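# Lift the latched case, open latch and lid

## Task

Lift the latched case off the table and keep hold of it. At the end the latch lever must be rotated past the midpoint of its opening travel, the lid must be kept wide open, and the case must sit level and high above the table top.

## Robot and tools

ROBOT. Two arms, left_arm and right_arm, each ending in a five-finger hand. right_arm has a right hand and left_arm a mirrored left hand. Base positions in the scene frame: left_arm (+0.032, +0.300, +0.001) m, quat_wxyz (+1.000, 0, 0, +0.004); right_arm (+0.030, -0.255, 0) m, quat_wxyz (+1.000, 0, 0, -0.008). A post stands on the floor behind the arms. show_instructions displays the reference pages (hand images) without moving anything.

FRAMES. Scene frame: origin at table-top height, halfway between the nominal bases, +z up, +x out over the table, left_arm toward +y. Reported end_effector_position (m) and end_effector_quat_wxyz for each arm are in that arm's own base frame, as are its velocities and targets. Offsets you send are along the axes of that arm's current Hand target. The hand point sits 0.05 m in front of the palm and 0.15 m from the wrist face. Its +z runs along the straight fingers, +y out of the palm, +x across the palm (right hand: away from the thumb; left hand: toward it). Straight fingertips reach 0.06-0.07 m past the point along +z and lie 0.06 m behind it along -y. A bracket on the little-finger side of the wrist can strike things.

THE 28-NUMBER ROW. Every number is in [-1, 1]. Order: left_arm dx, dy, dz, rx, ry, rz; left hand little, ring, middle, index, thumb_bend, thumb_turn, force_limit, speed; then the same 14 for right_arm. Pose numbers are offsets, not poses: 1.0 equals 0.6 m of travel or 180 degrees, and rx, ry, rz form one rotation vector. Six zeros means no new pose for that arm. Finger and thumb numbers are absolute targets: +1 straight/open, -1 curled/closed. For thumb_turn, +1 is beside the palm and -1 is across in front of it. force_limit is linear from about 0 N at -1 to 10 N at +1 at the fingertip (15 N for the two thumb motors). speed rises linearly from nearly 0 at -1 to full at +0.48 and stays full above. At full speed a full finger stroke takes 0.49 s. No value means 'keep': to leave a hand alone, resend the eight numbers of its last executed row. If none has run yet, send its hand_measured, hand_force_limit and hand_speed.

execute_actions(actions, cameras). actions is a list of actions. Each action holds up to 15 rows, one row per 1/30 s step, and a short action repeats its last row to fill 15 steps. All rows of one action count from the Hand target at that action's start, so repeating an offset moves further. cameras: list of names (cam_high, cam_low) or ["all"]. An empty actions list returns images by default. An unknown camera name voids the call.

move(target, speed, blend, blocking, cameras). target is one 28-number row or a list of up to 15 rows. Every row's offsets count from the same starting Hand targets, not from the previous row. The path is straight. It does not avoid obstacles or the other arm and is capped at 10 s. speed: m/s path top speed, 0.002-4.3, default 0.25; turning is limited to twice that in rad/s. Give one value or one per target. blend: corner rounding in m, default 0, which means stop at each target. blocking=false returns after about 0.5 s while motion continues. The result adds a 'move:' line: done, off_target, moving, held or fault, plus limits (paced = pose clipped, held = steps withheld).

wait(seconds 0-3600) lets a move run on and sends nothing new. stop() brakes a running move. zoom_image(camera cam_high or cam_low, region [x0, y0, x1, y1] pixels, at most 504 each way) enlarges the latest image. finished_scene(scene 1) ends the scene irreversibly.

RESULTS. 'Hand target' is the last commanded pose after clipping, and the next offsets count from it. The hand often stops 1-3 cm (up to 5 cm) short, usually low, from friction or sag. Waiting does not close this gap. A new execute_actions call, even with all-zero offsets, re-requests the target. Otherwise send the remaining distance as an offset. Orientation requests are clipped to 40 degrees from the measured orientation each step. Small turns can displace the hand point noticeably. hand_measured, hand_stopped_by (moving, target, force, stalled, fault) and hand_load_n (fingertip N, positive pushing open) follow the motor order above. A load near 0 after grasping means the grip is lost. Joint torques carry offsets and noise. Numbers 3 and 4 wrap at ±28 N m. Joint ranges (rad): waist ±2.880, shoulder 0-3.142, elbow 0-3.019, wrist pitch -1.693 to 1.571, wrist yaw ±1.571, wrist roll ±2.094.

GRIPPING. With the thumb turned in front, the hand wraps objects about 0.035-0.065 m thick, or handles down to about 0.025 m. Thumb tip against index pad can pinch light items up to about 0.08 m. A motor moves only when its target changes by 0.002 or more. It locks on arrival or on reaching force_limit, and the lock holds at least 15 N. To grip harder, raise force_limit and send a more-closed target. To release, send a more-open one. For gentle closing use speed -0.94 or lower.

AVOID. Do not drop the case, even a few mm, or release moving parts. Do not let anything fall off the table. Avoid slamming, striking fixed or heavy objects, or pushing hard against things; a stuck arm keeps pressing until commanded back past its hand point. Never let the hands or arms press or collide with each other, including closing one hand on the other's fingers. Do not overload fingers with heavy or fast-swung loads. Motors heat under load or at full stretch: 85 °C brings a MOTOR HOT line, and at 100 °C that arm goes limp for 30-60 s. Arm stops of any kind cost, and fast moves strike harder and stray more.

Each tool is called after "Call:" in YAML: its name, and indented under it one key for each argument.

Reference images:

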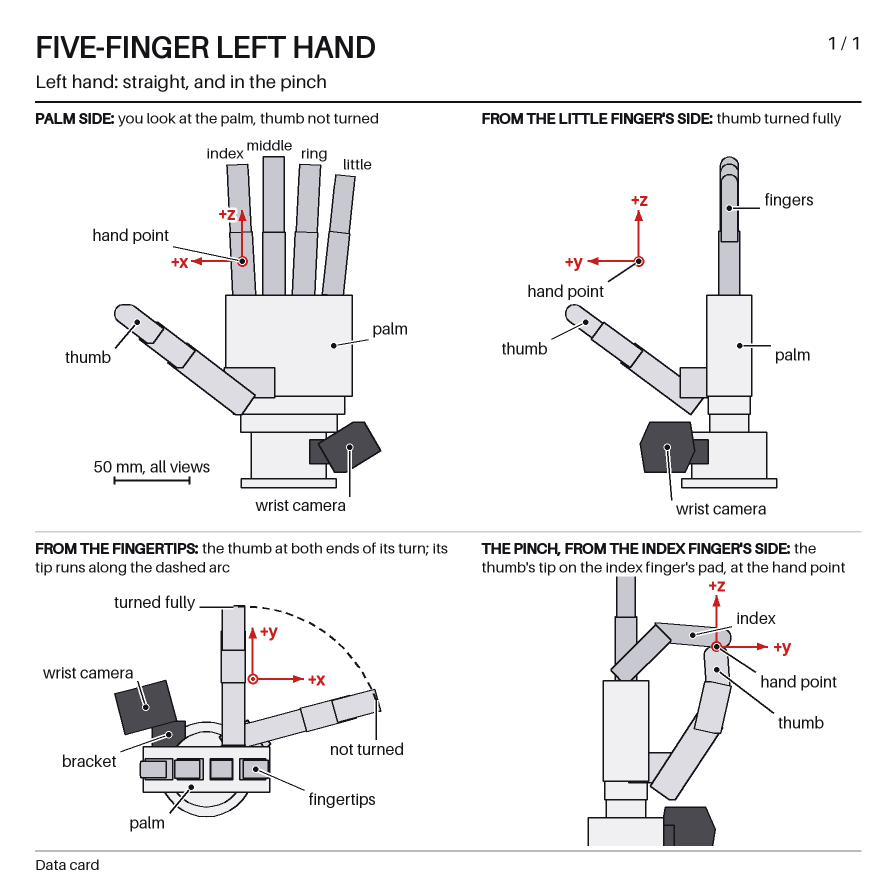

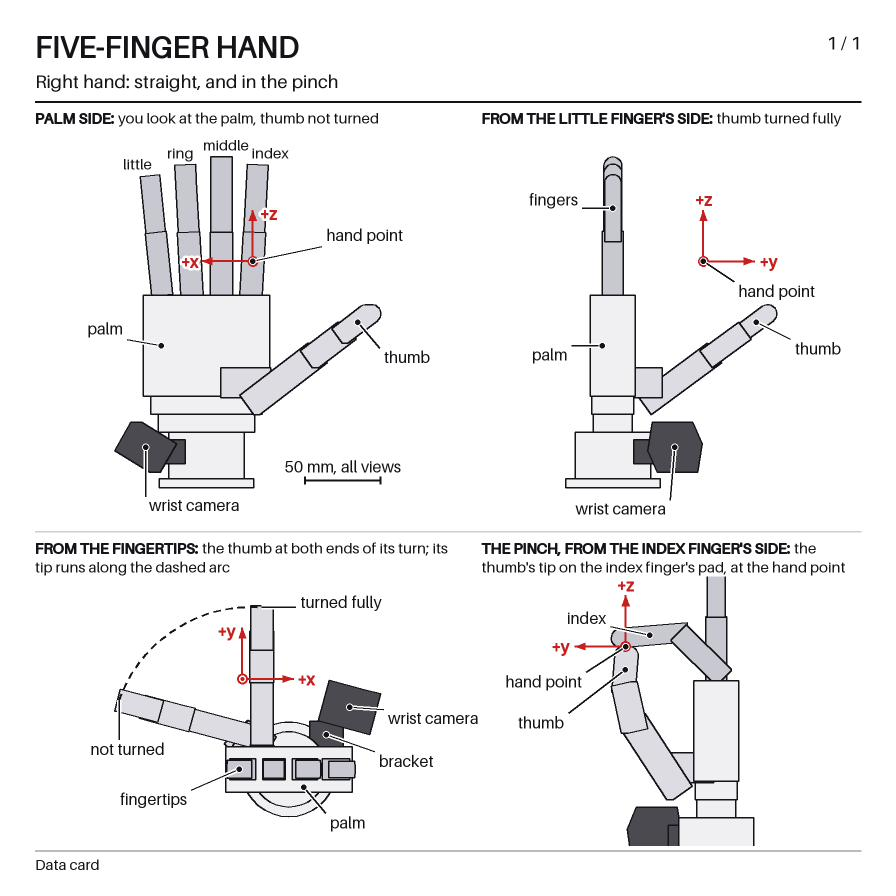

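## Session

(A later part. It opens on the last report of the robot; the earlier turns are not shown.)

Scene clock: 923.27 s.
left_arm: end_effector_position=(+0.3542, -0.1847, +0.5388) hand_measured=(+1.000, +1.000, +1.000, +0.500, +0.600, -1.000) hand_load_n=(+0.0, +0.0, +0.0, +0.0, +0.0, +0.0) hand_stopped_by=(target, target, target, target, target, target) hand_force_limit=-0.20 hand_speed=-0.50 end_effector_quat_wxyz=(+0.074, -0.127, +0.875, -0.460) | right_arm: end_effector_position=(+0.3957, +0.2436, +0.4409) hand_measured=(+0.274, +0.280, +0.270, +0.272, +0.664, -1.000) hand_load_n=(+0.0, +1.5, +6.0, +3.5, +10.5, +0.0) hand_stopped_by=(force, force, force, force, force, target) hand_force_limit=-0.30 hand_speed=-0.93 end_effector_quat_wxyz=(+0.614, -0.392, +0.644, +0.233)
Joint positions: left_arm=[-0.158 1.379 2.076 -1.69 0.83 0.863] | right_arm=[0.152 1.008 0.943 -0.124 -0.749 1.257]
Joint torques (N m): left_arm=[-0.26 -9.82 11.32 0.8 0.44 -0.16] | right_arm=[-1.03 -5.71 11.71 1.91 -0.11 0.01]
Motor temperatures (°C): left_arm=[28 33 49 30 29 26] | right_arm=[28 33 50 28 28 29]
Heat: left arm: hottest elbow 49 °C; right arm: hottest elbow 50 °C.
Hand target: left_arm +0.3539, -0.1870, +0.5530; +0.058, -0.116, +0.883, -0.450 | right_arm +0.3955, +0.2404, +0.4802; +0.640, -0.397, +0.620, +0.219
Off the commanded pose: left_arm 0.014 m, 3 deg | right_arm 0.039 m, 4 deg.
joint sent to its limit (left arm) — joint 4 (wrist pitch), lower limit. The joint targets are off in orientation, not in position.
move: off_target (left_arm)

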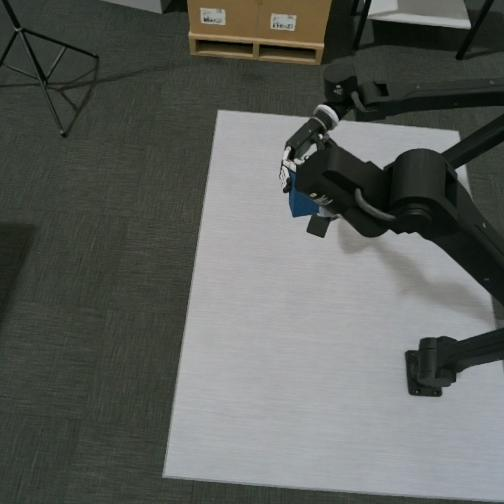

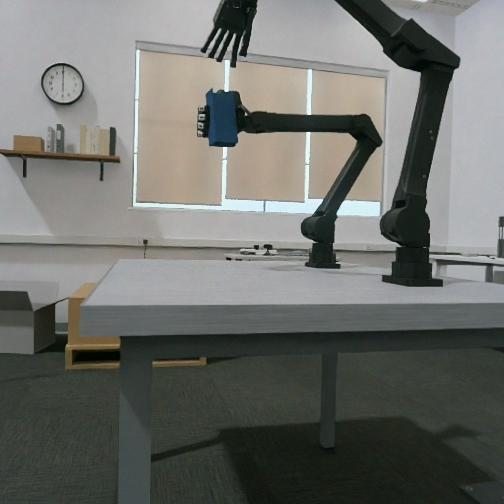

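Call:
move:
  target: [-0.0103,0.1025,-0.1342,0.2,0,0,1,1,1,0.5,0.6,-1,-0.2,-0.5,0,0,0,0,0,0,0.25,0.24,0.18,0.16,0.5,-1,-0.3,-0.93]
  speed: 0.1

Call:
move:
  target: [0,0,0,0,0,0,1,1,1,0.5,0.6,-1,-0.2,-0.5,0,0,0,-0.0133,0.1128,-0.1644,0.25,0.24,0.18,0.16,0.5,-1,-0.3,-0.93]
  speed: 0.06
  cameras: ["all"]

Scene clock: 935.60 s.
left_arm: end_effector_position=(+0.3373, -0.0887, +0.5491) hand_measured=(+1.000, +1.000, +1.000, +0.500, +0.600, -1.000) hand_load_n=(+0.0, +0.0, +0.0, +0.0, +0.0, +0.0) hand_stopped_by=(target, target, target, target, target, target) hand_force_limit=-0.20 hand_speed=-0.50 end_effector_quat_wxyz=(+0.117, -0.117, +0.693, -0.702) | right_arm: end_effector_position=(+0.3957, +0.2436, +0.4409) hand_measured=(+0.274, +0.280, +0.270, +0.272, +0.664, -1.000) hand_load_n=(+0.0, +1.0, +6.0, +3.5, +10.5, -0.5) hand_stopped_by=(force, force, force, force, force, target) hand_force_limit=-0.30 hand_speed=-0.93 end_effector_quat_wxyz=(+0.614, -0.392, +0.644, +0.233)
Joint positions: left_arm=[0.337 1.208 1.661 -1.657 1.585 1.201] | right_arm=[0.152 1.008 0.943 -0.124 -0.749 1.257]
Joint torques (N m): left_arm=[0.62 -9.64 7.64 1.13 1 -0.17] | right_arm=[-1.03 -5.71 11.73 1.91 -0.11 0.01]
Heat: left arm: hottest elbow 49 °C; right arm: hottest elbow 51 °C.
Hand target: left_arm +0.3337, -0.0876, +0.5505; +0.091, -0.092, +0.701, -0.701 | right_arm +0.3955, +0.2404, +0.4802; +0.640, -0.397, +0.620, +0.219
Off the commanded pose: left_arm 0.004 m, 4 deg | right_arm 0.039 m, 4 deg.
joint sent to its limit (left arm) — joint 5 (wrist yaw), upper limit. The joint targets are off in orientation, not in position.
move: off_target (left_arm)

Scene clock: 941.37 s.
left_arm: end_effector_position=(+0.3377, -0.0884, +0.5488) hand_measured=(+1.000, +1.000, +1.000, +0.500, +0.600, -1.000) hand_load_n=(+0.0, +0.0, +0.0, +0.0, +0.0, +0.0) hand_stopped_by=(target, target, target, target, target, target) hand_force_limit=-0.20 hand_speed=-0.50 end_effector_quat_wxyz=(+0.115, -0.117, +0.693, -0.702) | right_arm: end_effector_position=(+0.3934, +0.2364, +0.4503) hand_measured=(+0.274, +0.280, +0.270, +0.272, +0.664, -1.000) hand_load_n=(+0.0, +1.0, +6.0, +4.0, +10.5, +0.0) hand_stopped_by=(force, force, force, force, force, target) hand_force_limit=-0.30 hand_speed=-0.93 end_effector_quat_wxyz=(-0.530, +0.585, -0.614, -0.001)
Joint positions: left_arm=[0.337 1.183 1.628 -1.513 1.585 1.063] | right_arm=[0.232 1.051 1.306 -0.77 -0.472 0.56]
Joint torques (N m): left_arm=[0.5 -9.47 7.77 1.26 0.94 -0.17] | right_arm=[0.09 -4.6 11.52 1.89 -0.1 -0.03]
Heat: left arm: hottest elbow 49 °C; right arm: hottest elbow 51 °C.
Hand target: left_arm +0.3338, -0.0876, +0.5505; +0.091, -0.092, +0.701, -0.701 | right_arm +0.3954, +0.2403, +0.4803; -0.548, +0.586, -0.596, +0.010
Off the commanded pose: left_arm 0.004 m, 4 deg | right_arm 0.030 m, 3 deg.
joint sent to its limit (left arm) — joint 5 (wrist yaw), upper limit. The joint targets are off in orientation, not in position.
move: off_target (right_arm)

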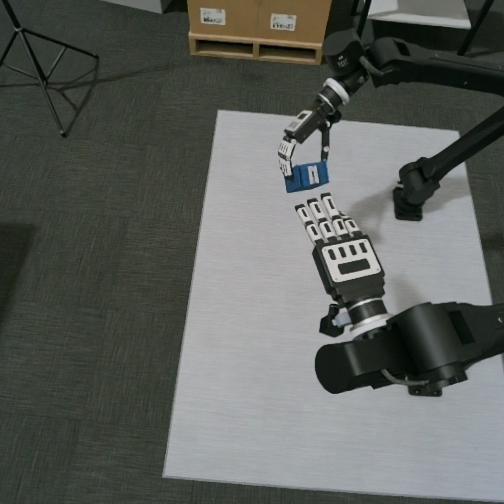

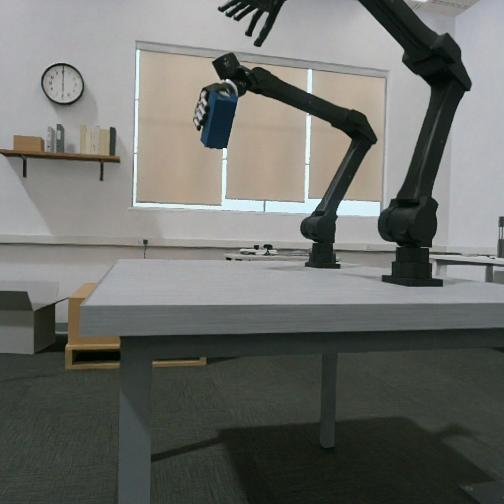

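Call:
zoom_image:
  camera: "cam_high"
  region: [274, 150, 338, 200]

Call:
zoom_image:
  camera: "cam_low"
  region: [186, 70, 250, 156]

Scaled by 7.875.

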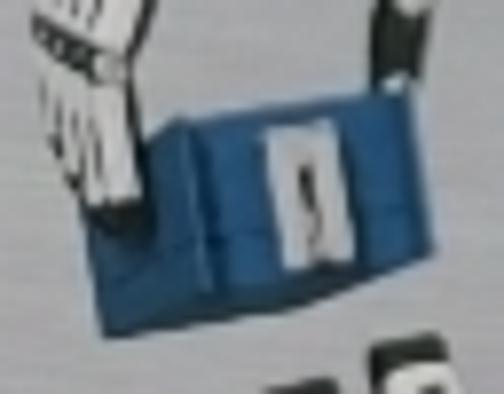

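Scaled by 5.860.

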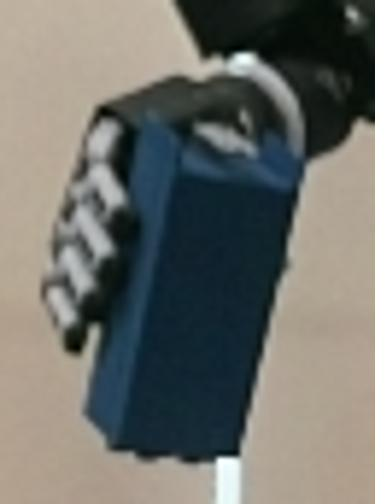

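Call:
zoom_image:
  camera: "cam_low"
  region: [206, 80, 242, 110]

Call:
zoom_image:
  camera: "cam_high"
  region: [292, 158, 332, 196]

Scaled by 14.000.

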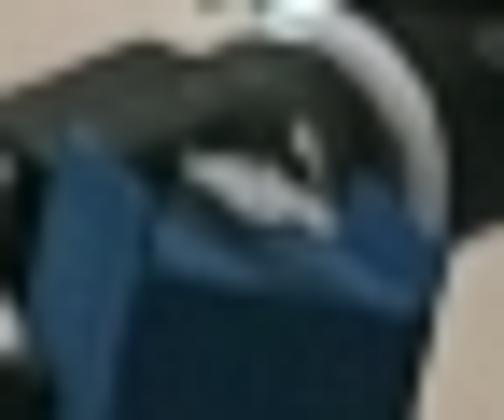

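Scaled by 12.600.

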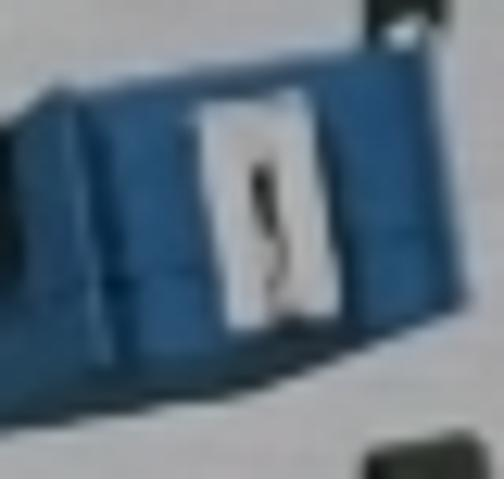

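Call:
move:
  target:
    - [0.0095,-0.0158,0.1397,0,0,0,1,1,1,0.5,0.6,-1,-0.2,-0.5,0,0,0,0,0,0,0.25,0.24,0.18,0.16,0.5,-1,-0.3,-0.93]
    - [0.0232,0.0422,0.2577,0,0,0,1,1,1,0.5,0.6,-1,-0.2,-0.5,0,0,0,0,0,0,0.25,0.24,0.18,0.16,0.5,-1,-0.3,-0.93]
  speed: 0.06
  cameras: ["all"]
  blend: 0.02

Scene clock: 970.67 s.
left_arm: end_effector_position=(+0.3632, -0.2391, +0.5228) hand_measured=(+1.000, +1.000, +1.000, +0.500, +0.600, -1.000) hand_load_n=(+0.0, +0.0, +0.0, +0.0, +0.0, +0.0) hand_stopped_by=(target, target, target, target, target, target) hand_force_limit=-0.20 hand_speed=-0.50 end_effector_quat_wxyz=(+0.091, -0.094, +0.704, -0.699) | right_arm: end_effector_position=(+0.3934, +0.2364, +0.4502) hand_measured=(+0.274, +0.280, +0.270, +0.272, +0.664, -1.000) hand_load_n=(+0.0, +1.0, +6.0, +4.0, +10.5, +0.0) hand_stopped_by=(force, force, force, force, force, target) hand_force_limit=-0.30 hand_speed=-0.93 end_effector_quat_wxyz=(-0.530, +0.585, -0.614, -0.001)
Joint positions: left_arm=[-0.126 1.073 1.311 -0.259 1.183 0.015] | right_arm=[0.232 1.051 1.306 -0.77 -0.472 0.559]
Joint torques (N m): left_arm=[-0.09 -8.88 9.09 2.15 -0.15 -0.16] | right_arm=[0.03 -4.6 11.54 1.89 -0.11 -0.03]
Heat: left arm: hottest elbow 49 °C; right arm: hottest elbow 51 °C.
Hand target: left_arm +0.3601, -0.2406, +0.5252; +0.091, -0.092, +0.701, -0.701 | right_arm +0.3954, +0.2403, +0.4803; -0.548, +0.586, -0.596, +0.010
Off the commanded pose: left_arm 0.004 m, 0 deg | right_arm 0.030 m, 3 deg.
move: done

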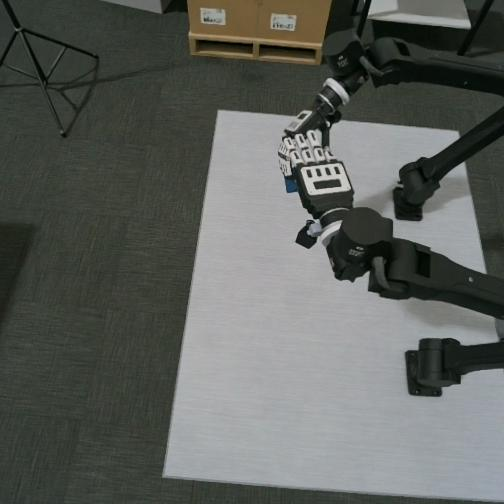

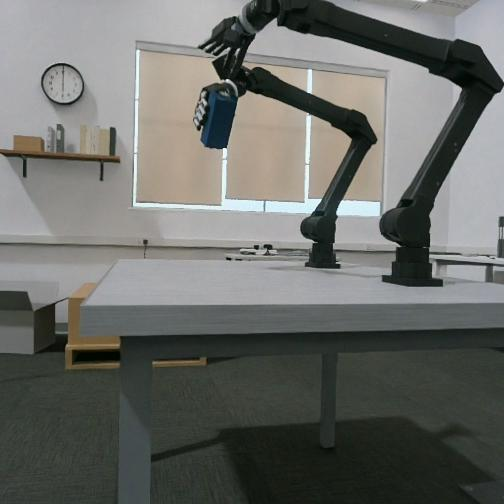

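Call:
zoom_image:
  camera: "cam_high"
  region: [272, 120, 362, 210]

Call:
zoom_image:
  camera: "cam_low"
  region: [186, 10, 286, 110]

Scaled by 5.600.

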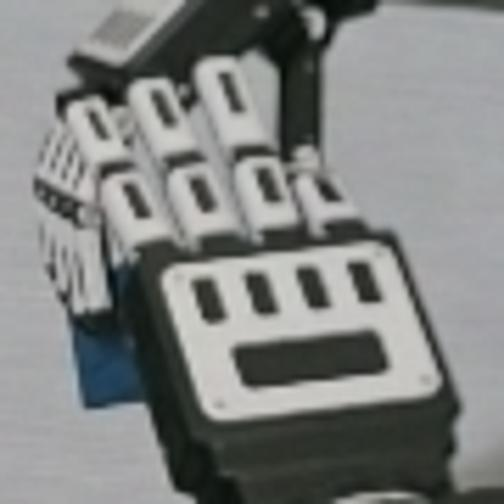

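Scaled by 5.040.

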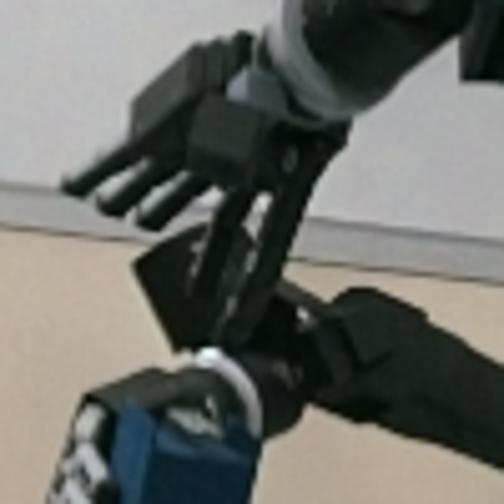

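Call:
move:
  target: [0,0.0675,0.0492,0,0,0,1,1,1,0.5,0.6,-1,-0.2,-0.5,0,0,0,0,0,0,0.25,0.24,0.18,0.16,0.5,-1,-0.3,-0.93]
  speed: 0.05
  cameras: ["all"]

Call:
zoom_image:
  camera: "cam_high"
  region: [272, 110, 362, 200]

Call:
zoom_image:
  camera: "cam_low"
  region: [186, 40, 266, 120]

Scene clock: 974.53 s.
left_arm: end_effector_position=(+0.3669, -0.2661, +0.4864) hand_measured=(+1.000, +1.000, +1.000, +0.500, +0.600, -1.000) hand_load_n=(+0.0, +0.0, +0.0, +0.0, +0.0, +0.0) hand_stopped_by=(target, target, target, target, target, target) hand_force_limit=-0.20 hand_speed=-0.50 end_effector_quat_wxyz=(+0.095, -0.091, +0.703, -0.699) | right_arm: end_effector_position=(+0.3934, +0.2364, +0.4502) hand_measured=(+0.274, +0.280, +0.270, +0.272, +0.664, -1.000) hand_load_n=(+0.0, +1.0, +6.0, +4.0, +10.5, +0.0) hand_stopped_by=(force, force, force, force, force, target) hand_force_limit=-0.30 hand_speed=-0.93 end_effector_quat_wxyz=(-0.530, +0.585, -0.614, -0.001)
Joint positions: left_arm=[-0.201 1.072 1.211 -0.147 1.105 0.014] | right_arm=[0.232 1.051 1.306 -0.77 -0.472 0.559]
Joint torques (N m): left_arm=[-0.26 -7.88 9.31 2.15 -0.16 -0.15] | right_arm=[0.09 -4.6 11.54 1.89 -0.11 -0.03]
Heat: left arm: hottest elbow 49 °C; right arm: hottest elbow 51 °C.
Hand target: left_arm +0.3676, -0.2691, +0.4848; +0.091, -0.092, +0.701, -0.701 | right_arm +0.3954, +0.2403, +0.4803; -0.548, +0.586, -0.596, +0.010
Off the commanded pose: left_arm 0.004 m, 1 deg | right_arm 0.030 m, 3 deg.
move: done

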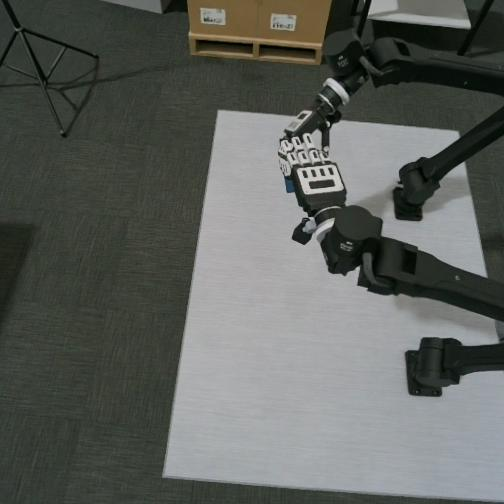

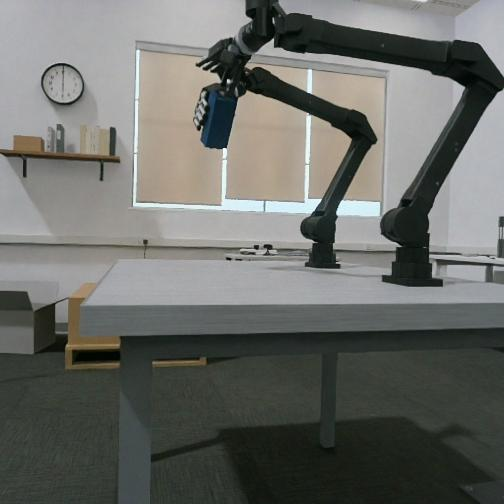

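Scaled by 5.600.

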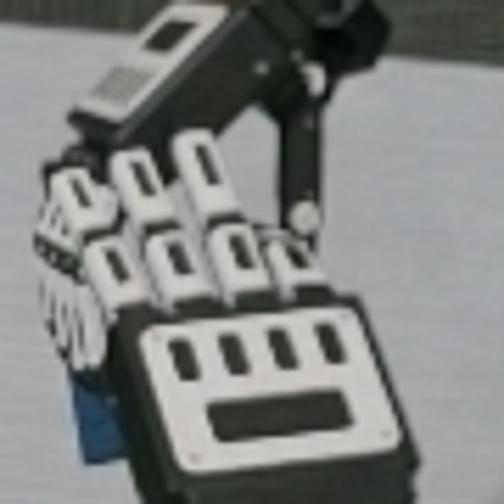

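Scaled by 6.300.

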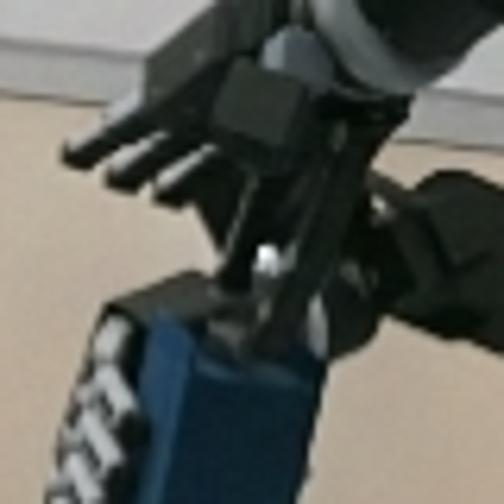

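Call:
zoom_image:
  camera: "cam_low"
  region: [206, 76, 246, 116]

Scaled by 12.600.

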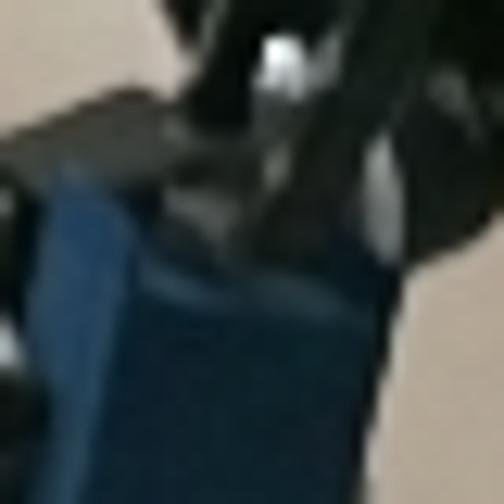

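Call:
move:
  target: [0,0.0445,0.0325,0,0,0,1,1,1,0.5,0.6,-1,-0.2,-0.5,0,0,0,0,0,0,0.25,0.24,0.18,0.16,0.5,-1,-0.3,-0.93]
  speed: 0.03
  cameras: ["all"]

Call:
zoom_image:
  camera: "cam_high"
  region: [272, 110, 342, 180]

Call:
zoom_image:
  camera: "cam_low"
  region: [200, 66, 256, 122]

Scene clock: 980.13 s.
left_arm: end_effector_position=(+0.3715, -0.2843, +0.4613) hand_measured=(+1.000, +1.000, +1.000, +0.500, +0.600, -1.000) hand_load_n=(+0.0, +0.0, +0.0, +0.0, +0.0, +0.0) hand_stopped_by=(target, target, target, target, target, target) hand_force_limit=-0.20 hand_speed=-0.50 end_effector_quat_wxyz=(+0.097, -0.090, +0.702, -0.700) | right_arm: end_effector_position=(+0.3934, +0.2364, +0.4502) hand_measured=(+0.274, +0.280, +0.270, +0.272, +0.664, -1.000) hand_load_n=(+0.0, +1.0, +6.0, +4.0, +10.0, +0.0) hand_stopped_by=(force, force, force, force, force, target) hand_force_limit=-0.30 hand_speed=-0.93 end_effector_quat_wxyz=(-0.530, +0.585, -0.614, -0.001)
Joint positions: left_arm=[-0.248 1.087 1.153 -0.071 1.058 0.014] | right_arm=[0.232 1.051 1.306 -0.77 -0.472 0.559]
Joint torques (N m): left_arm=[-0.32 -8.12 9.36 2.24 -0.15 -0.15] | right_arm=[0.09 -4.6 11.52 1.89 -0.11 -0.03]
Heat: left arm: hottest elbow 48 °C; right arm: hottest elbow 51 °C.
Hand target: left_arm +0.3725, -0.2879, +0.4581; +0.091, -0.092, +0.701, -0.701 | right_arm +0.3954, +0.2403, +0.4803; -0.548, +0.586, -0.596, +0.010
Off the commanded pose: left_arm 0.005 m, 1 deg | right_arm 0.030 m, 3 deg.
move: done

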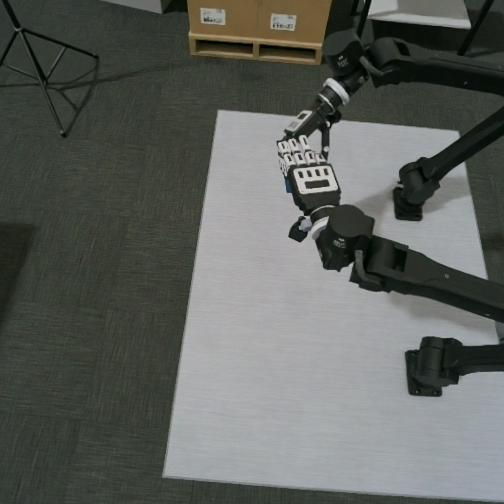

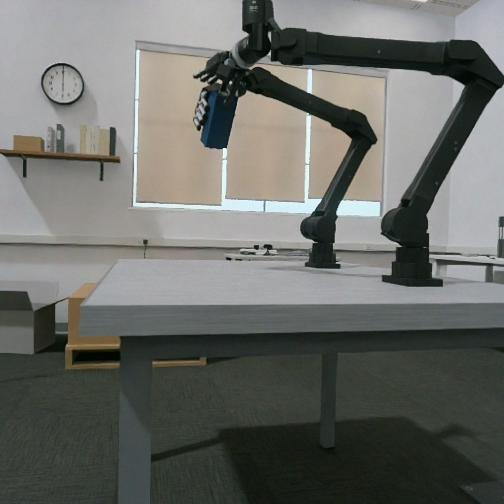

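Scaled by 7.200.

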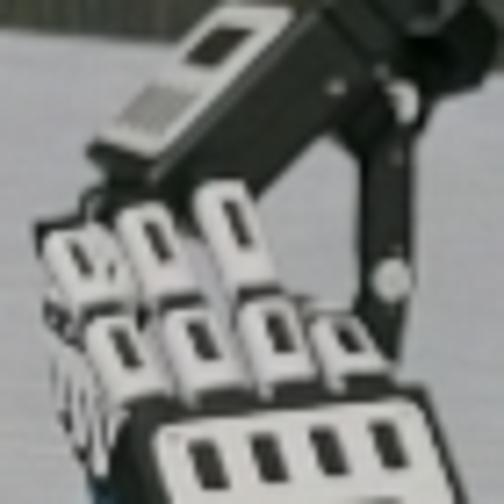

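Scaled by 9.000.

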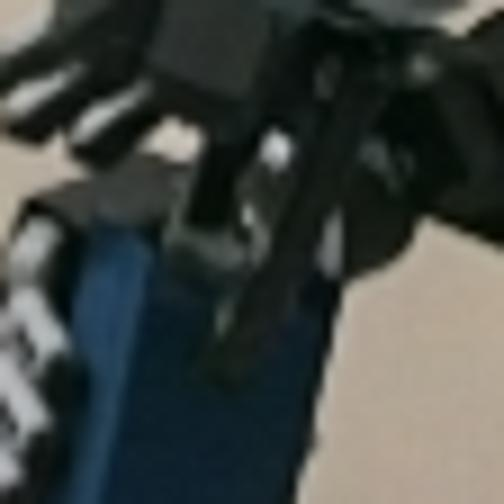

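Call:
move:
  target: [-0.0008,0.011,-0.023,0,0,0,1,1,1,0.5,0.6,-1,-0.2,-0.5,0,0,0,0,0,0,0.25,0.24,0.18,0.16,0.5,-1,-0.3,-0.93]
  speed: 0.02
  cameras: ["all"]

Call:
zoom_image:
  camera: "cam_low"
  region: [204, 72, 250, 118]

Scene clock: 984.33 s.
left_arm: end_effector_position=(+0.3705, -0.2778, +0.4486) hand_measured=(+1.000, +1.000, +1.000, +0.500, +0.600, -1.000) hand_load_n=(+0.0, +0.0, +0.0, +0.0, +0.0, +0.0) hand_stopped_by=(target, target, target, target, target, target) hand_force_limit=-0.20 hand_speed=-0.50 end_effector_quat_wxyz=(+0.087, -0.092, +0.705, -0.698) | right_arm: end_effector_position=(+0.3937, +0.2366, +0.4497) hand_measured=(+0.274, +0.280, +0.270, +0.272, +0.664, -1.000) hand_load_n=(+0.0, +1.0, +6.0, +4.0, +10.5, +0.0) hand_stopped_by=(force, force, force, force, force, target) hand_force_limit=-0.30 hand_speed=-0.93 end_effector_quat_wxyz=(-0.529, +0.585, -0.614, -0.001)
Joint positions: left_arm=[-0.229 1.087 1.126 -0.059 1.088 0.013] | right_arm=[0.233 1.052 1.306 -0.77 -0.472 0.558]
Joint torques (N m): left_arm=[0.91 -9.64 9.24 2.17 0.04 -0.15] | right_arm=[0.09 -4.72 11.6 1.89 -0.11 -0.03]
Heat: left arm: hottest elbow 49 °C; right arm: hottest elbow 52 °C.
Hand target: left_arm +0.3694, -0.2745, +0.4514; +0.091, -0.092, +0.701, -0.701 | right_arm +0.3954, +0.2405, +0.4802; -0.548, +0.587, -0.596, +0.010
Off the commanded pose: left_arm 0.004 m, 1 deg | right_arm 0.031 m, 3 deg.
move: done

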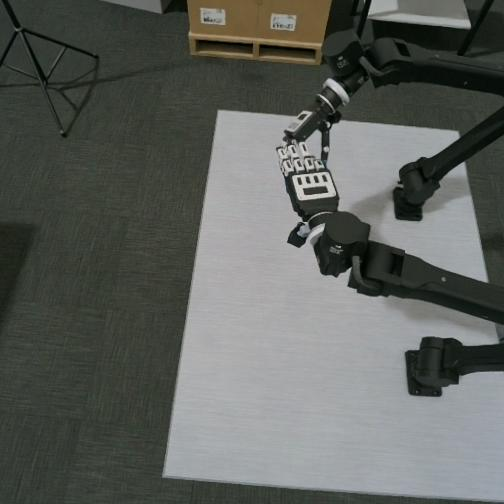

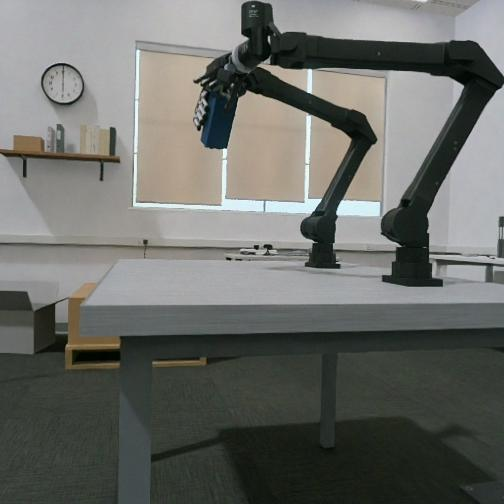

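Scaled by 10.957.

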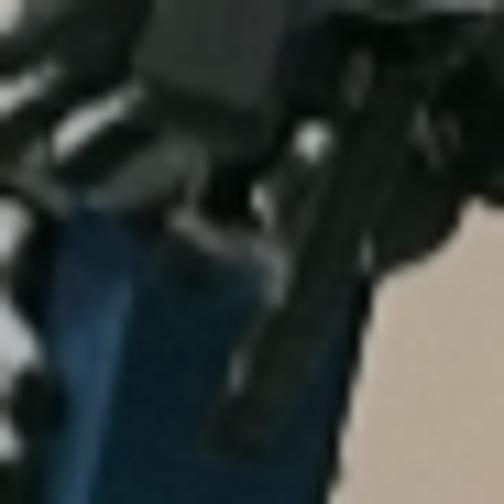

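Call:
move:
  target: [0,0,0,0,0,0,1,1,1,0.5,0.2,-1,-0.4,-0.8,0,0,0,0,0,0,0.25,0.24,0.18,0.16,0.5,-1,-0.3,-0.93]
  speed: 0.02
  cameras: ["all"]

Call:
zoom_image:
  camera: "cam_low"
  region: [204, 72, 250, 118]

Scene clock: 987.93 s.
left_arm: end_effector_position=(+0.3705, -0.2778, +0.4486) hand_measured=(+1.000, +1.000, +1.000, +0.500, +0.200, -1.000) hand_load_n=(+0.0, +0.0, +0.0, +0.0, +0.0, +0.0) hand_stopped_by=(target, target, target, target, target, target) hand_force_limit=-0.40 hand_speed=-0.80 end_effector_quat_wxyz=(+0.087, -0.092, +0.705, -0.698) | right_arm: end_effector_position=(+0.3937, +0.2366, +0.4497) hand_measured=(+0.274, +0.280, +0.270, +0.272, +0.664, -1.000) hand_load_n=(+0.0, +1.0, +6.0, +4.0, +10.5, +0.0) hand_stopped_by=(force, force, force, force, force, target) hand_force_limit=-0.30 hand_speed=-0.93 end_effector_quat_wxyz=(-0.529, +0.585, -0.614, -0.001)
Joint positions: left_arm=[-0.229 1.087 1.126 -0.059 1.088 0.013] | right_arm=[0.233 1.052 1.306 -0.77 -0.472 0.558]
Joint torques (N m): left_arm=[0.85 -9.58 9.25 2.15 0.04 -0.14] | right_arm=[0.03 -4.72 11.52 1.89 -0.12 -0.03]
Heat: left arm: hottest elbow 49 °C; right arm: hottest elbow 52 °C.
Hand target: left_arm +0.3694, -0.2745, +0.4514; +0.091, -0.092, +0.701, -0.701 | right_arm +0.3954, +0.2405, +0.4802; -0.548, +0.587, -0.596, +0.010
Off the commanded pose: left_arm 0.004 m, 1 deg | right_arm 0.031 m, 3 deg.
move: done

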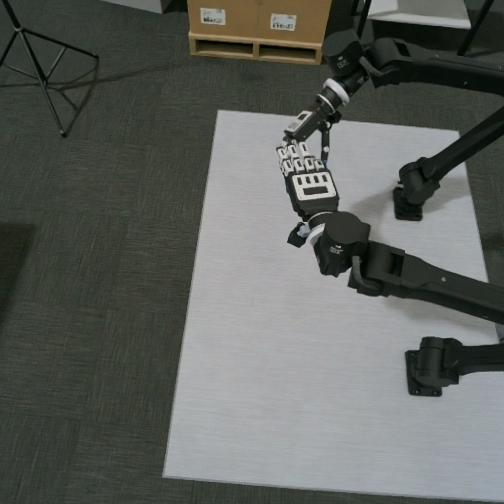

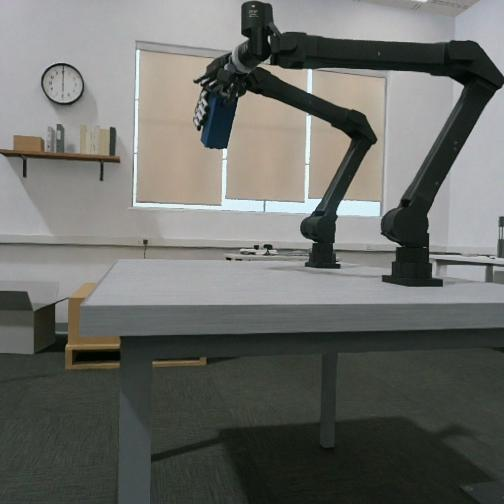

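Scaled by 10.957.

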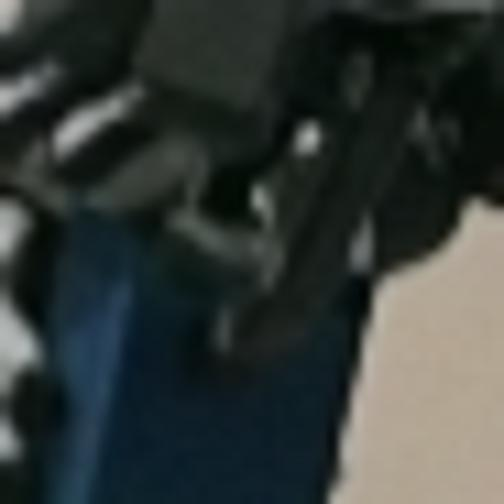

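Call:
move:
  target:
    - [0,0,0,0,0,0,1,1,1,0.5,0.5,-1,-0.4,-0.6,0,0,0,0,0,0,0.25,0.24,0.18,0.16,0.5,-1,-0.3,-0.93]
    - [0.0023,-0.066,-0.0388,0,0,0,1,1,1,0.5,0.5,-1,-0.4,-0.6,0,0,0,0,0,0,0.25,0.24,0.18,0.16,0.5,-1,-0.3,-0.93]
    - [0.0022,-0.0052,0.0055,0,0,0,1,1,1,0.5,0.5,-1,-0.4,-0.6,0,0,0,0,0,0,0.25,0.24,0.18,0.16,0.5,-1,-0.3,-0.93]
  speed: 0.04
  cameras: ["all"]

Call:
zoom_image:
  camera: "cam_low"
  region: [204, 72, 250, 118]

Scene clock: 997.00 s.
left_arm: end_effector_position=(+0.3678, -0.2747, +0.4576) hand_measured=(+1.000, +1.000, +1.000, +0.500, +0.500, -1.000) hand_load_n=(+0.0, +0.0, +0.0, +0.0, +0.0, +0.0) hand_stopped_by=(target, target, target, target, target, target) hand_force_limit=-0.40 hand_speed=-0.60 end_effector_quat_wxyz=(+0.094, -0.092, +0.702, -0.700) | right_arm: end_effector_position=(+0.3914, +0.2402, +0.4477) hand_measured=(+0.274, +0.280, +0.270, +0.272, +0.664, -1.000) hand_load_n=(+0.0, +1.0, +6.0, +4.0, +10.5, +0.0) hand_stopped_by=(force, force, force, force, force, target) hand_force_limit=-0.30 hand_speed=-0.93 end_effector_quat_wxyz=(-0.526, +0.590, -0.612, -0.003)
Joint positions: left_arm=[-0.224 1.071 1.133 -0.067 1.082 0.008] | right_arm=[0.242 1.054 1.306 -0.775 -0.471 0.553]
Joint torques (N m): left_arm=[-0.32 -7.88 9.37 2.15 -0.16 -0.1] | right_arm=[-0.62 -4.89 11.52 2.09 -0.13 0.02]
Heat: left arm: hottest elbow 49 °C; right arm: hottest elbow 52 °C.
Hand target: left_arm +0.3691, -0.2780, +0.4546; +0.091, -0.092, +0.701, -0.701 | right_arm +0.3953, +0.2405, +0.4803; -0.548, +0.587, -0.596, +0.010
Off the commanded pose: left_arm 0.005 m, 0 deg | right_arm 0.033 m, 3 deg.
move: done

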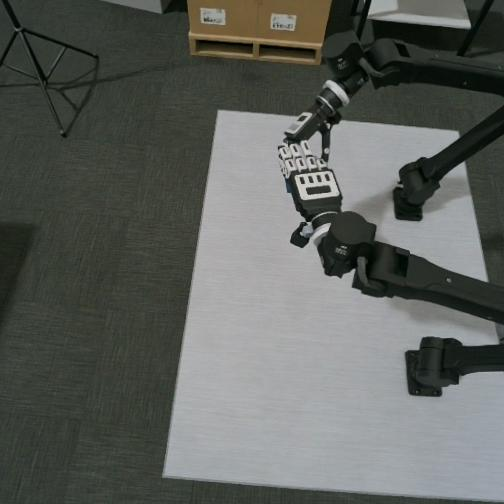

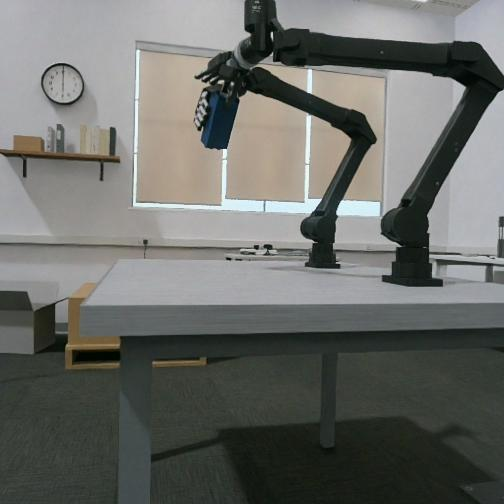

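Scaled by 10.957.

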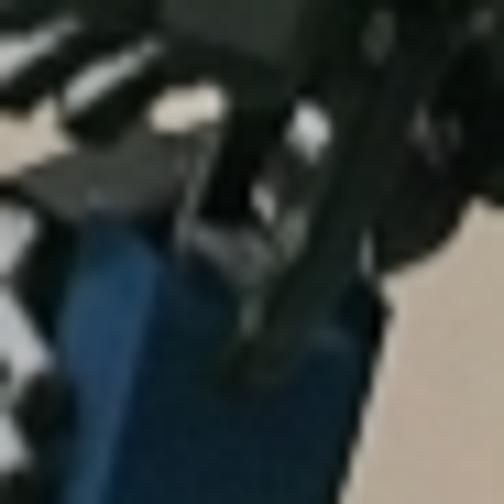

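Call:
move:
  target: [0,0.0048,-0.017,0,0,0,1,1,1,0.5,0.5,-1,-0.4,-0.6,0,0,0,0,0,0,0.25,0.24,0.18,0.16,0.5,-1,-0.3,-0.93]
  speed: 0.02
  cameras: ["all"]

Call:
zoom_image:
  camera: "cam_low"
  region: [204, 72, 250, 118]

Scene clock: 999.90 s.
left_arm: end_effector_position=(+0.3663, -0.2707, +0.4499) hand_measured=(+1.000, +1.000, +1.000, +0.500, +0.500, -1.000) hand_load_n=(+0.0, +0.0, +0.0, +0.0, +0.0, +0.0) hand_stopped_by=(target, target, target, target, target, target) hand_force_limit=-0.40 hand_speed=-0.60 end_effector_quat_wxyz=(+0.087, -0.093, +0.704, -0.699) | right_arm: end_effector_position=(+0.3914, +0.2402, +0.4477) hand_measured=(+0.274, +0.280, +0.270, +0.272, +0.664, -1.000) hand_load_n=(+0.0, +1.0, +5.5, +3.5, +10.5, +0.0) hand_stopped_by=(force, force, force, force, force, target) hand_force_limit=-0.30 hand_speed=-0.93 end_effector_quat_wxyz=(-0.526, +0.590, -0.612, -0.003)
Joint positions: left_arm=[-0.212 1.071 1.118 -0.065 1.103 0.008] | right_arm=[0.242 1.054 1.306 -0.775 -0.471 0.553]
Joint torques (N m): left_arm=[0.79 -9 9.29 2.21 0.05 -0.09] | right_arm=[-0.62 -4.89 11.52 2.09 -0.14 0.02]
Heat: left arm: hottest elbow 49 °C; right arm: hottest elbow 52 °C.
Hand target: left_arm +0.3664, -0.2682, +0.4517; +0.091, -0.092, +0.701, -0.701 | right_arm +0.3953, +0.2405, +0.4803; -0.548, +0.587, -0.596, +0.010
Off the commanded pose: left_arm 0.003 m, 1 deg | right_arm 0.033 m, 3 deg.
move: done

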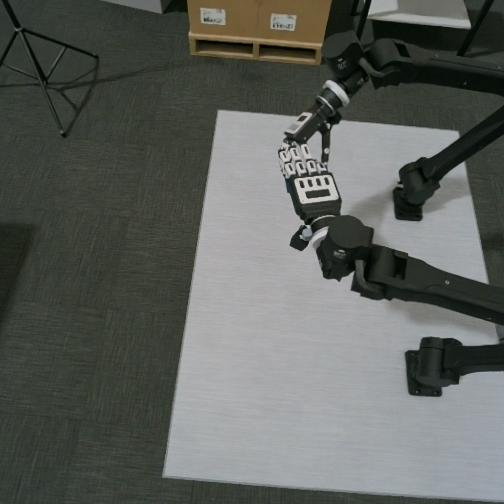

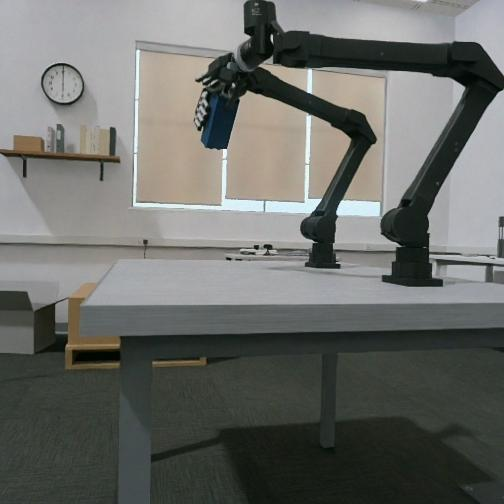

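Scaled by 10.957.

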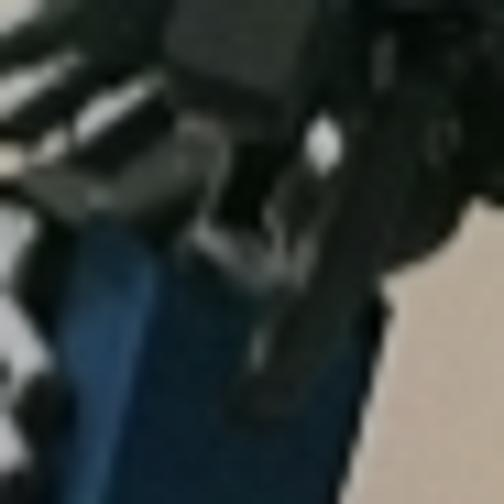

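Call:
move:
  target: [0,0,0,0,0,0,1,1,1,0.5,0.2,-1,-0.4,-0.8,0,0,0,0,0,0,0.25,0.24,0.18,0.16,0.5,-1,-0.3,-0.93]
  speed: 0.02
  cameras: ["cam_low"]

Call:
zoom_image:
  camera: "cam_low"
  region: [208, 80, 244, 110]

Scene clock: 1003.43 s.
left_arm: end_effector_position=(+0.3663, -0.2707, +0.4499) hand_measured=(+1.000, +1.000, +1.000, +0.500, +0.200, -1.000) hand_load_n=(+0.0, +0.0, +0.0, +0.0, +0.0, +0.0) hand_stopped_by=(target, target, target, target, target, target) hand_force_limit=-0.40 hand_speed=-0.80 end_effector_quat_wxyz=(+0.087, -0.093, +0.704, -0.699) | right_arm: end_effector_position=(+0.3914, +0.2402, +0.4477) hand_measured=(+0.274, +0.280, +0.270, +0.272, +0.664, -1.000) hand_load_n=(+0.0, +1.5, +6.0, +4.0, +10.0, +0.0) hand_stopped_by=(force, force, force, force, force, target) hand_force_limit=-0.30 hand_speed=-0.93 end_effector_quat_wxyz=(-0.526, +0.590, -0.612, -0.003)
Joint positions: left_arm=[-0.212 1.071 1.118 -0.065 1.103 0.008] | right_arm=[0.242 1.054 1.306 -0.775 -0.471 0.553]
Joint torques (N m): left_arm=[0.73 -9.05 9.31 2.21 0.05 -0.1] | right_arm=[-0.56 -4.89 11.52 2.09 -0.13 0.03]
Heat: left arm: hottest elbow 49 °C; right arm: hottest elbow 52 °C.
Hand target: left_arm +0.3664, -0.2682, +0.4517; +0.091, -0.092, +0.701, -0.701 | right_arm +0.3953, +0.2405, +0.4803; -0.548, +0.587, -0.596, +0.010
Off the commanded pose: left_arm 0.003 m, 1 deg | right_arm 0.033 m, 3 deg.
move: done

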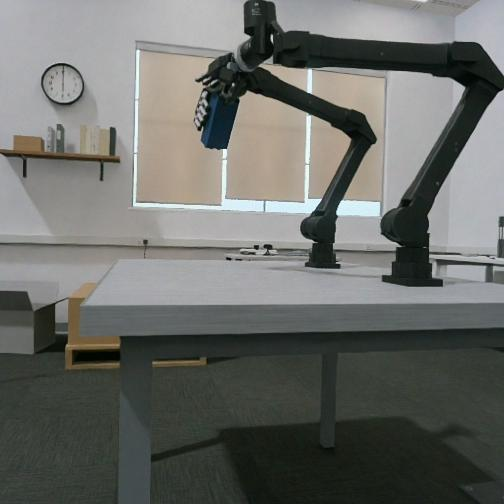

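Scaled by 14.000.

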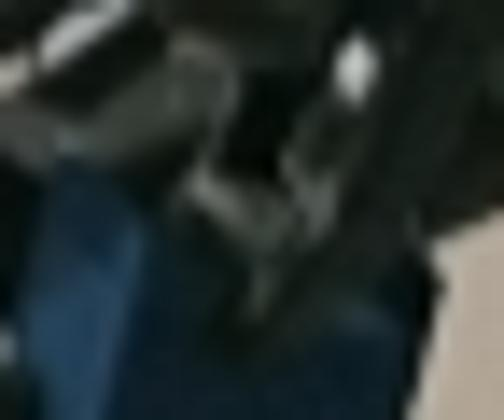

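Call:
move:
  target: [0,0,0,0,0,0,1,1,1,0.5,0.0,-1,-0.4,-0.85,0,0,0,0,0,0,0.25,0.24,0.18,0.16,0.5,-1,-0.3,-0.93]
  speed: 0.02
  cameras: ["cam_low"]

Call:
zoom_image:
  camera: "cam_low"
  region: [208, 80, 244, 110]

Scene clock: 1005.23 s.
left_arm: end_effector_position=(+0.3666, -0.2703, +0.4499) hand_measured=(+1.000, +1.000, +1.000, +0.500, +0.104, -1.000) hand_load_n=(+0.0, +0.0, +0.0, +4.0, +4.5, +1.0) hand_stopped_by=(target, target, target, target, force, target) hand_force_limit=-0.40 hand_speed=-0.85 end_effector_quat_wxyz=(+0.087, -0.094, +0.704, -0.699) | right_arm: end_effector_position=(+0.3916, +0.2402, +0.4504) hand_measured=(+0.274, +0.280, +0.270, +0.272, +0.664, -1.000) hand_load_n=(+0.0, +1.0, +6.0, +4.0, +10.0, +0.0) hand_stopped_by=(force, force, force, force, force, target) hand_force_limit=-0.30 hand_speed=-0.93 end_effector_quat_wxyz=(-0.528, +0.590, -0.610, -0.002)
Joint positions: left_arm=[-0.211 1.071 1.118 -0.065 1.104 0.008] | right_arm=[0.242 1.054 1.311 -0.775 -0.471 0.553]
Joint torques (N m): left_arm=[0.67 -9.05 9.31 2.19 0.04 -0.1] | right_arm=[-0.67 -4.84 11.22 2.07 -0.13 0.03]
Heat: left arm: hottest elbow 49 °C; right arm: hottest elbow 52 °C.
Hand target: left_arm +0.3665, -0.2681, +0.4517; +0.091, -0.092, +0.701, -0.701 | right_arm +0.3953, +0.2405, +0.4803; -0.548, +0.587, -0.596, +0.010
Off the commanded pose: left_arm 0.003 m, 1 deg | right_arm 0.030 m, 3 deg.
move: done

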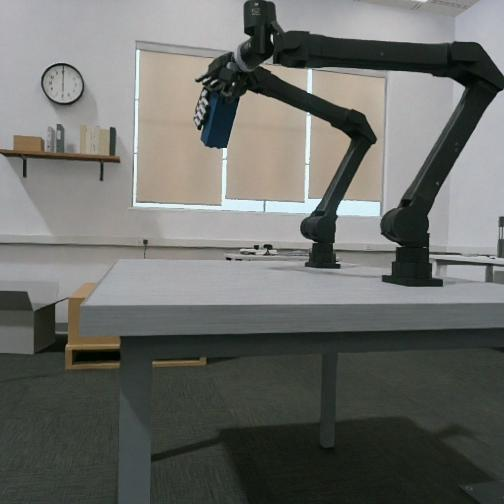

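Scaled by 14.000.

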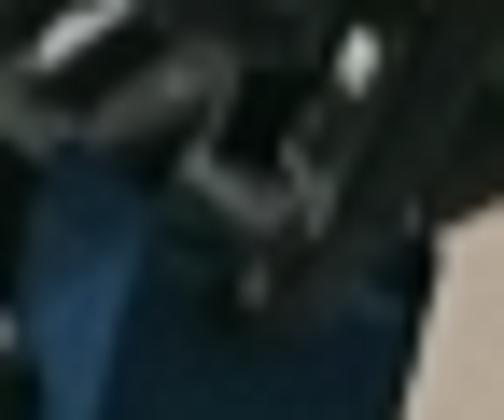

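Call:
move:
  target:
    - [0,0,0,0,0,0,1,1,1,1,0.5,-1,-0.4,-0.6,0,0,0,0,0,0,0.25,0.24,0.18,0.16,0.5,-1,-0.3,-0.93]
    - [-0.0045,-0.075,-0.0678,0,0,0,1,1,1,1,0.5,-1,-0.4,-0.6,0,0,0,0,0,0,0.25,0.24,0.18,0.16,0.5,-1,-0.3,-0.93]
    - [0.0013,0.0062,-0.0048,0,0,0,1,1,1,1,0.5,-1,-0.4,-0.6,0,0,0,0,0,0,0.25,0.24,0.18,0.16,0.5,-1,-0.3,-0.93]
  speed: 0.04
  cameras: ["all"]

Call:
zoom_image:
  camera: "cam_low"
  region: [208, 80, 244, 110]

Scene clock: 1019.07 s.
left_arm: end_effector_position=(+0.3634, -0.2626, +0.4510) hand_measured=(+1.000, +1.000, +1.000, +1.000, +0.500, -1.000) hand_load_n=(+0.0, +0.0, +0.0, +0.0, +0.0, +0.0) hand_stopped_by=(target, target, target, target, target, target) hand_force_limit=-0.40 hand_speed=-0.60 end_effector_quat_wxyz=(+0.094, -0.092, +0.702, -0.700) | right_arm: end_effector_position=(+0.3918, +0.2402, +0.4502) hand_measured=(+0.274, +0.280, +0.270, +0.272, +0.664, -1.000) hand_load_n=(+0.0, +1.0, +6.0, +3.5, +10.5, +0.0) hand_stopped_by=(force, force, force, force, force, target) hand_force_limit=-0.30 hand_speed=-0.93 end_effector_quat_wxyz=(-0.528, +0.590, -0.611, -0.002)
Joint positions: left_arm=[-0.193 1.052 1.103 -0.056 1.114 0.008] | right_arm=[0.242 1.055 1.311 -0.775 -0.47 0.553]
Joint torques (N m): left_arm=[-0.26 -7.53 9.36 2.13 -0.16 -0.1] | right_arm=[-0.62 -4.89 11.22 2.09 -0.14 0.03]
Heat: left arm: hottest elbow 49 °C; right arm: hottest elbow 51 °C.
Hand target: left_arm +0.3649, -0.2656, +0.4479; +0.091, -0.092, +0.701, -0.701 | right_arm +0.3954, +0.2405, +0.4802; -0.548, +0.587, -0.596, +0.010
Off the commanded pose: left_arm 0.004 m, 0 deg | right_arm 0.030 m, 3 deg.
move: done

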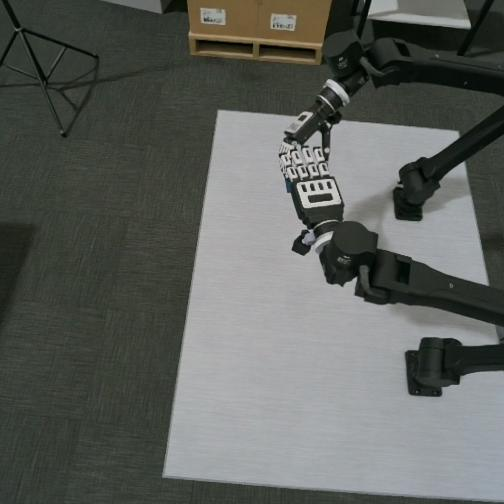

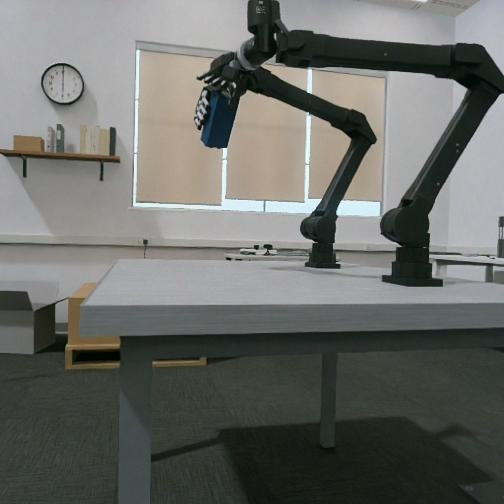

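Scaled by 14.000.

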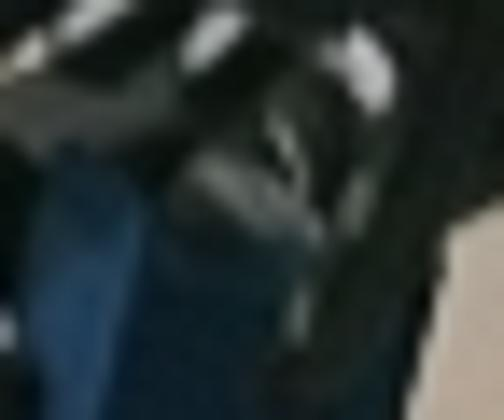

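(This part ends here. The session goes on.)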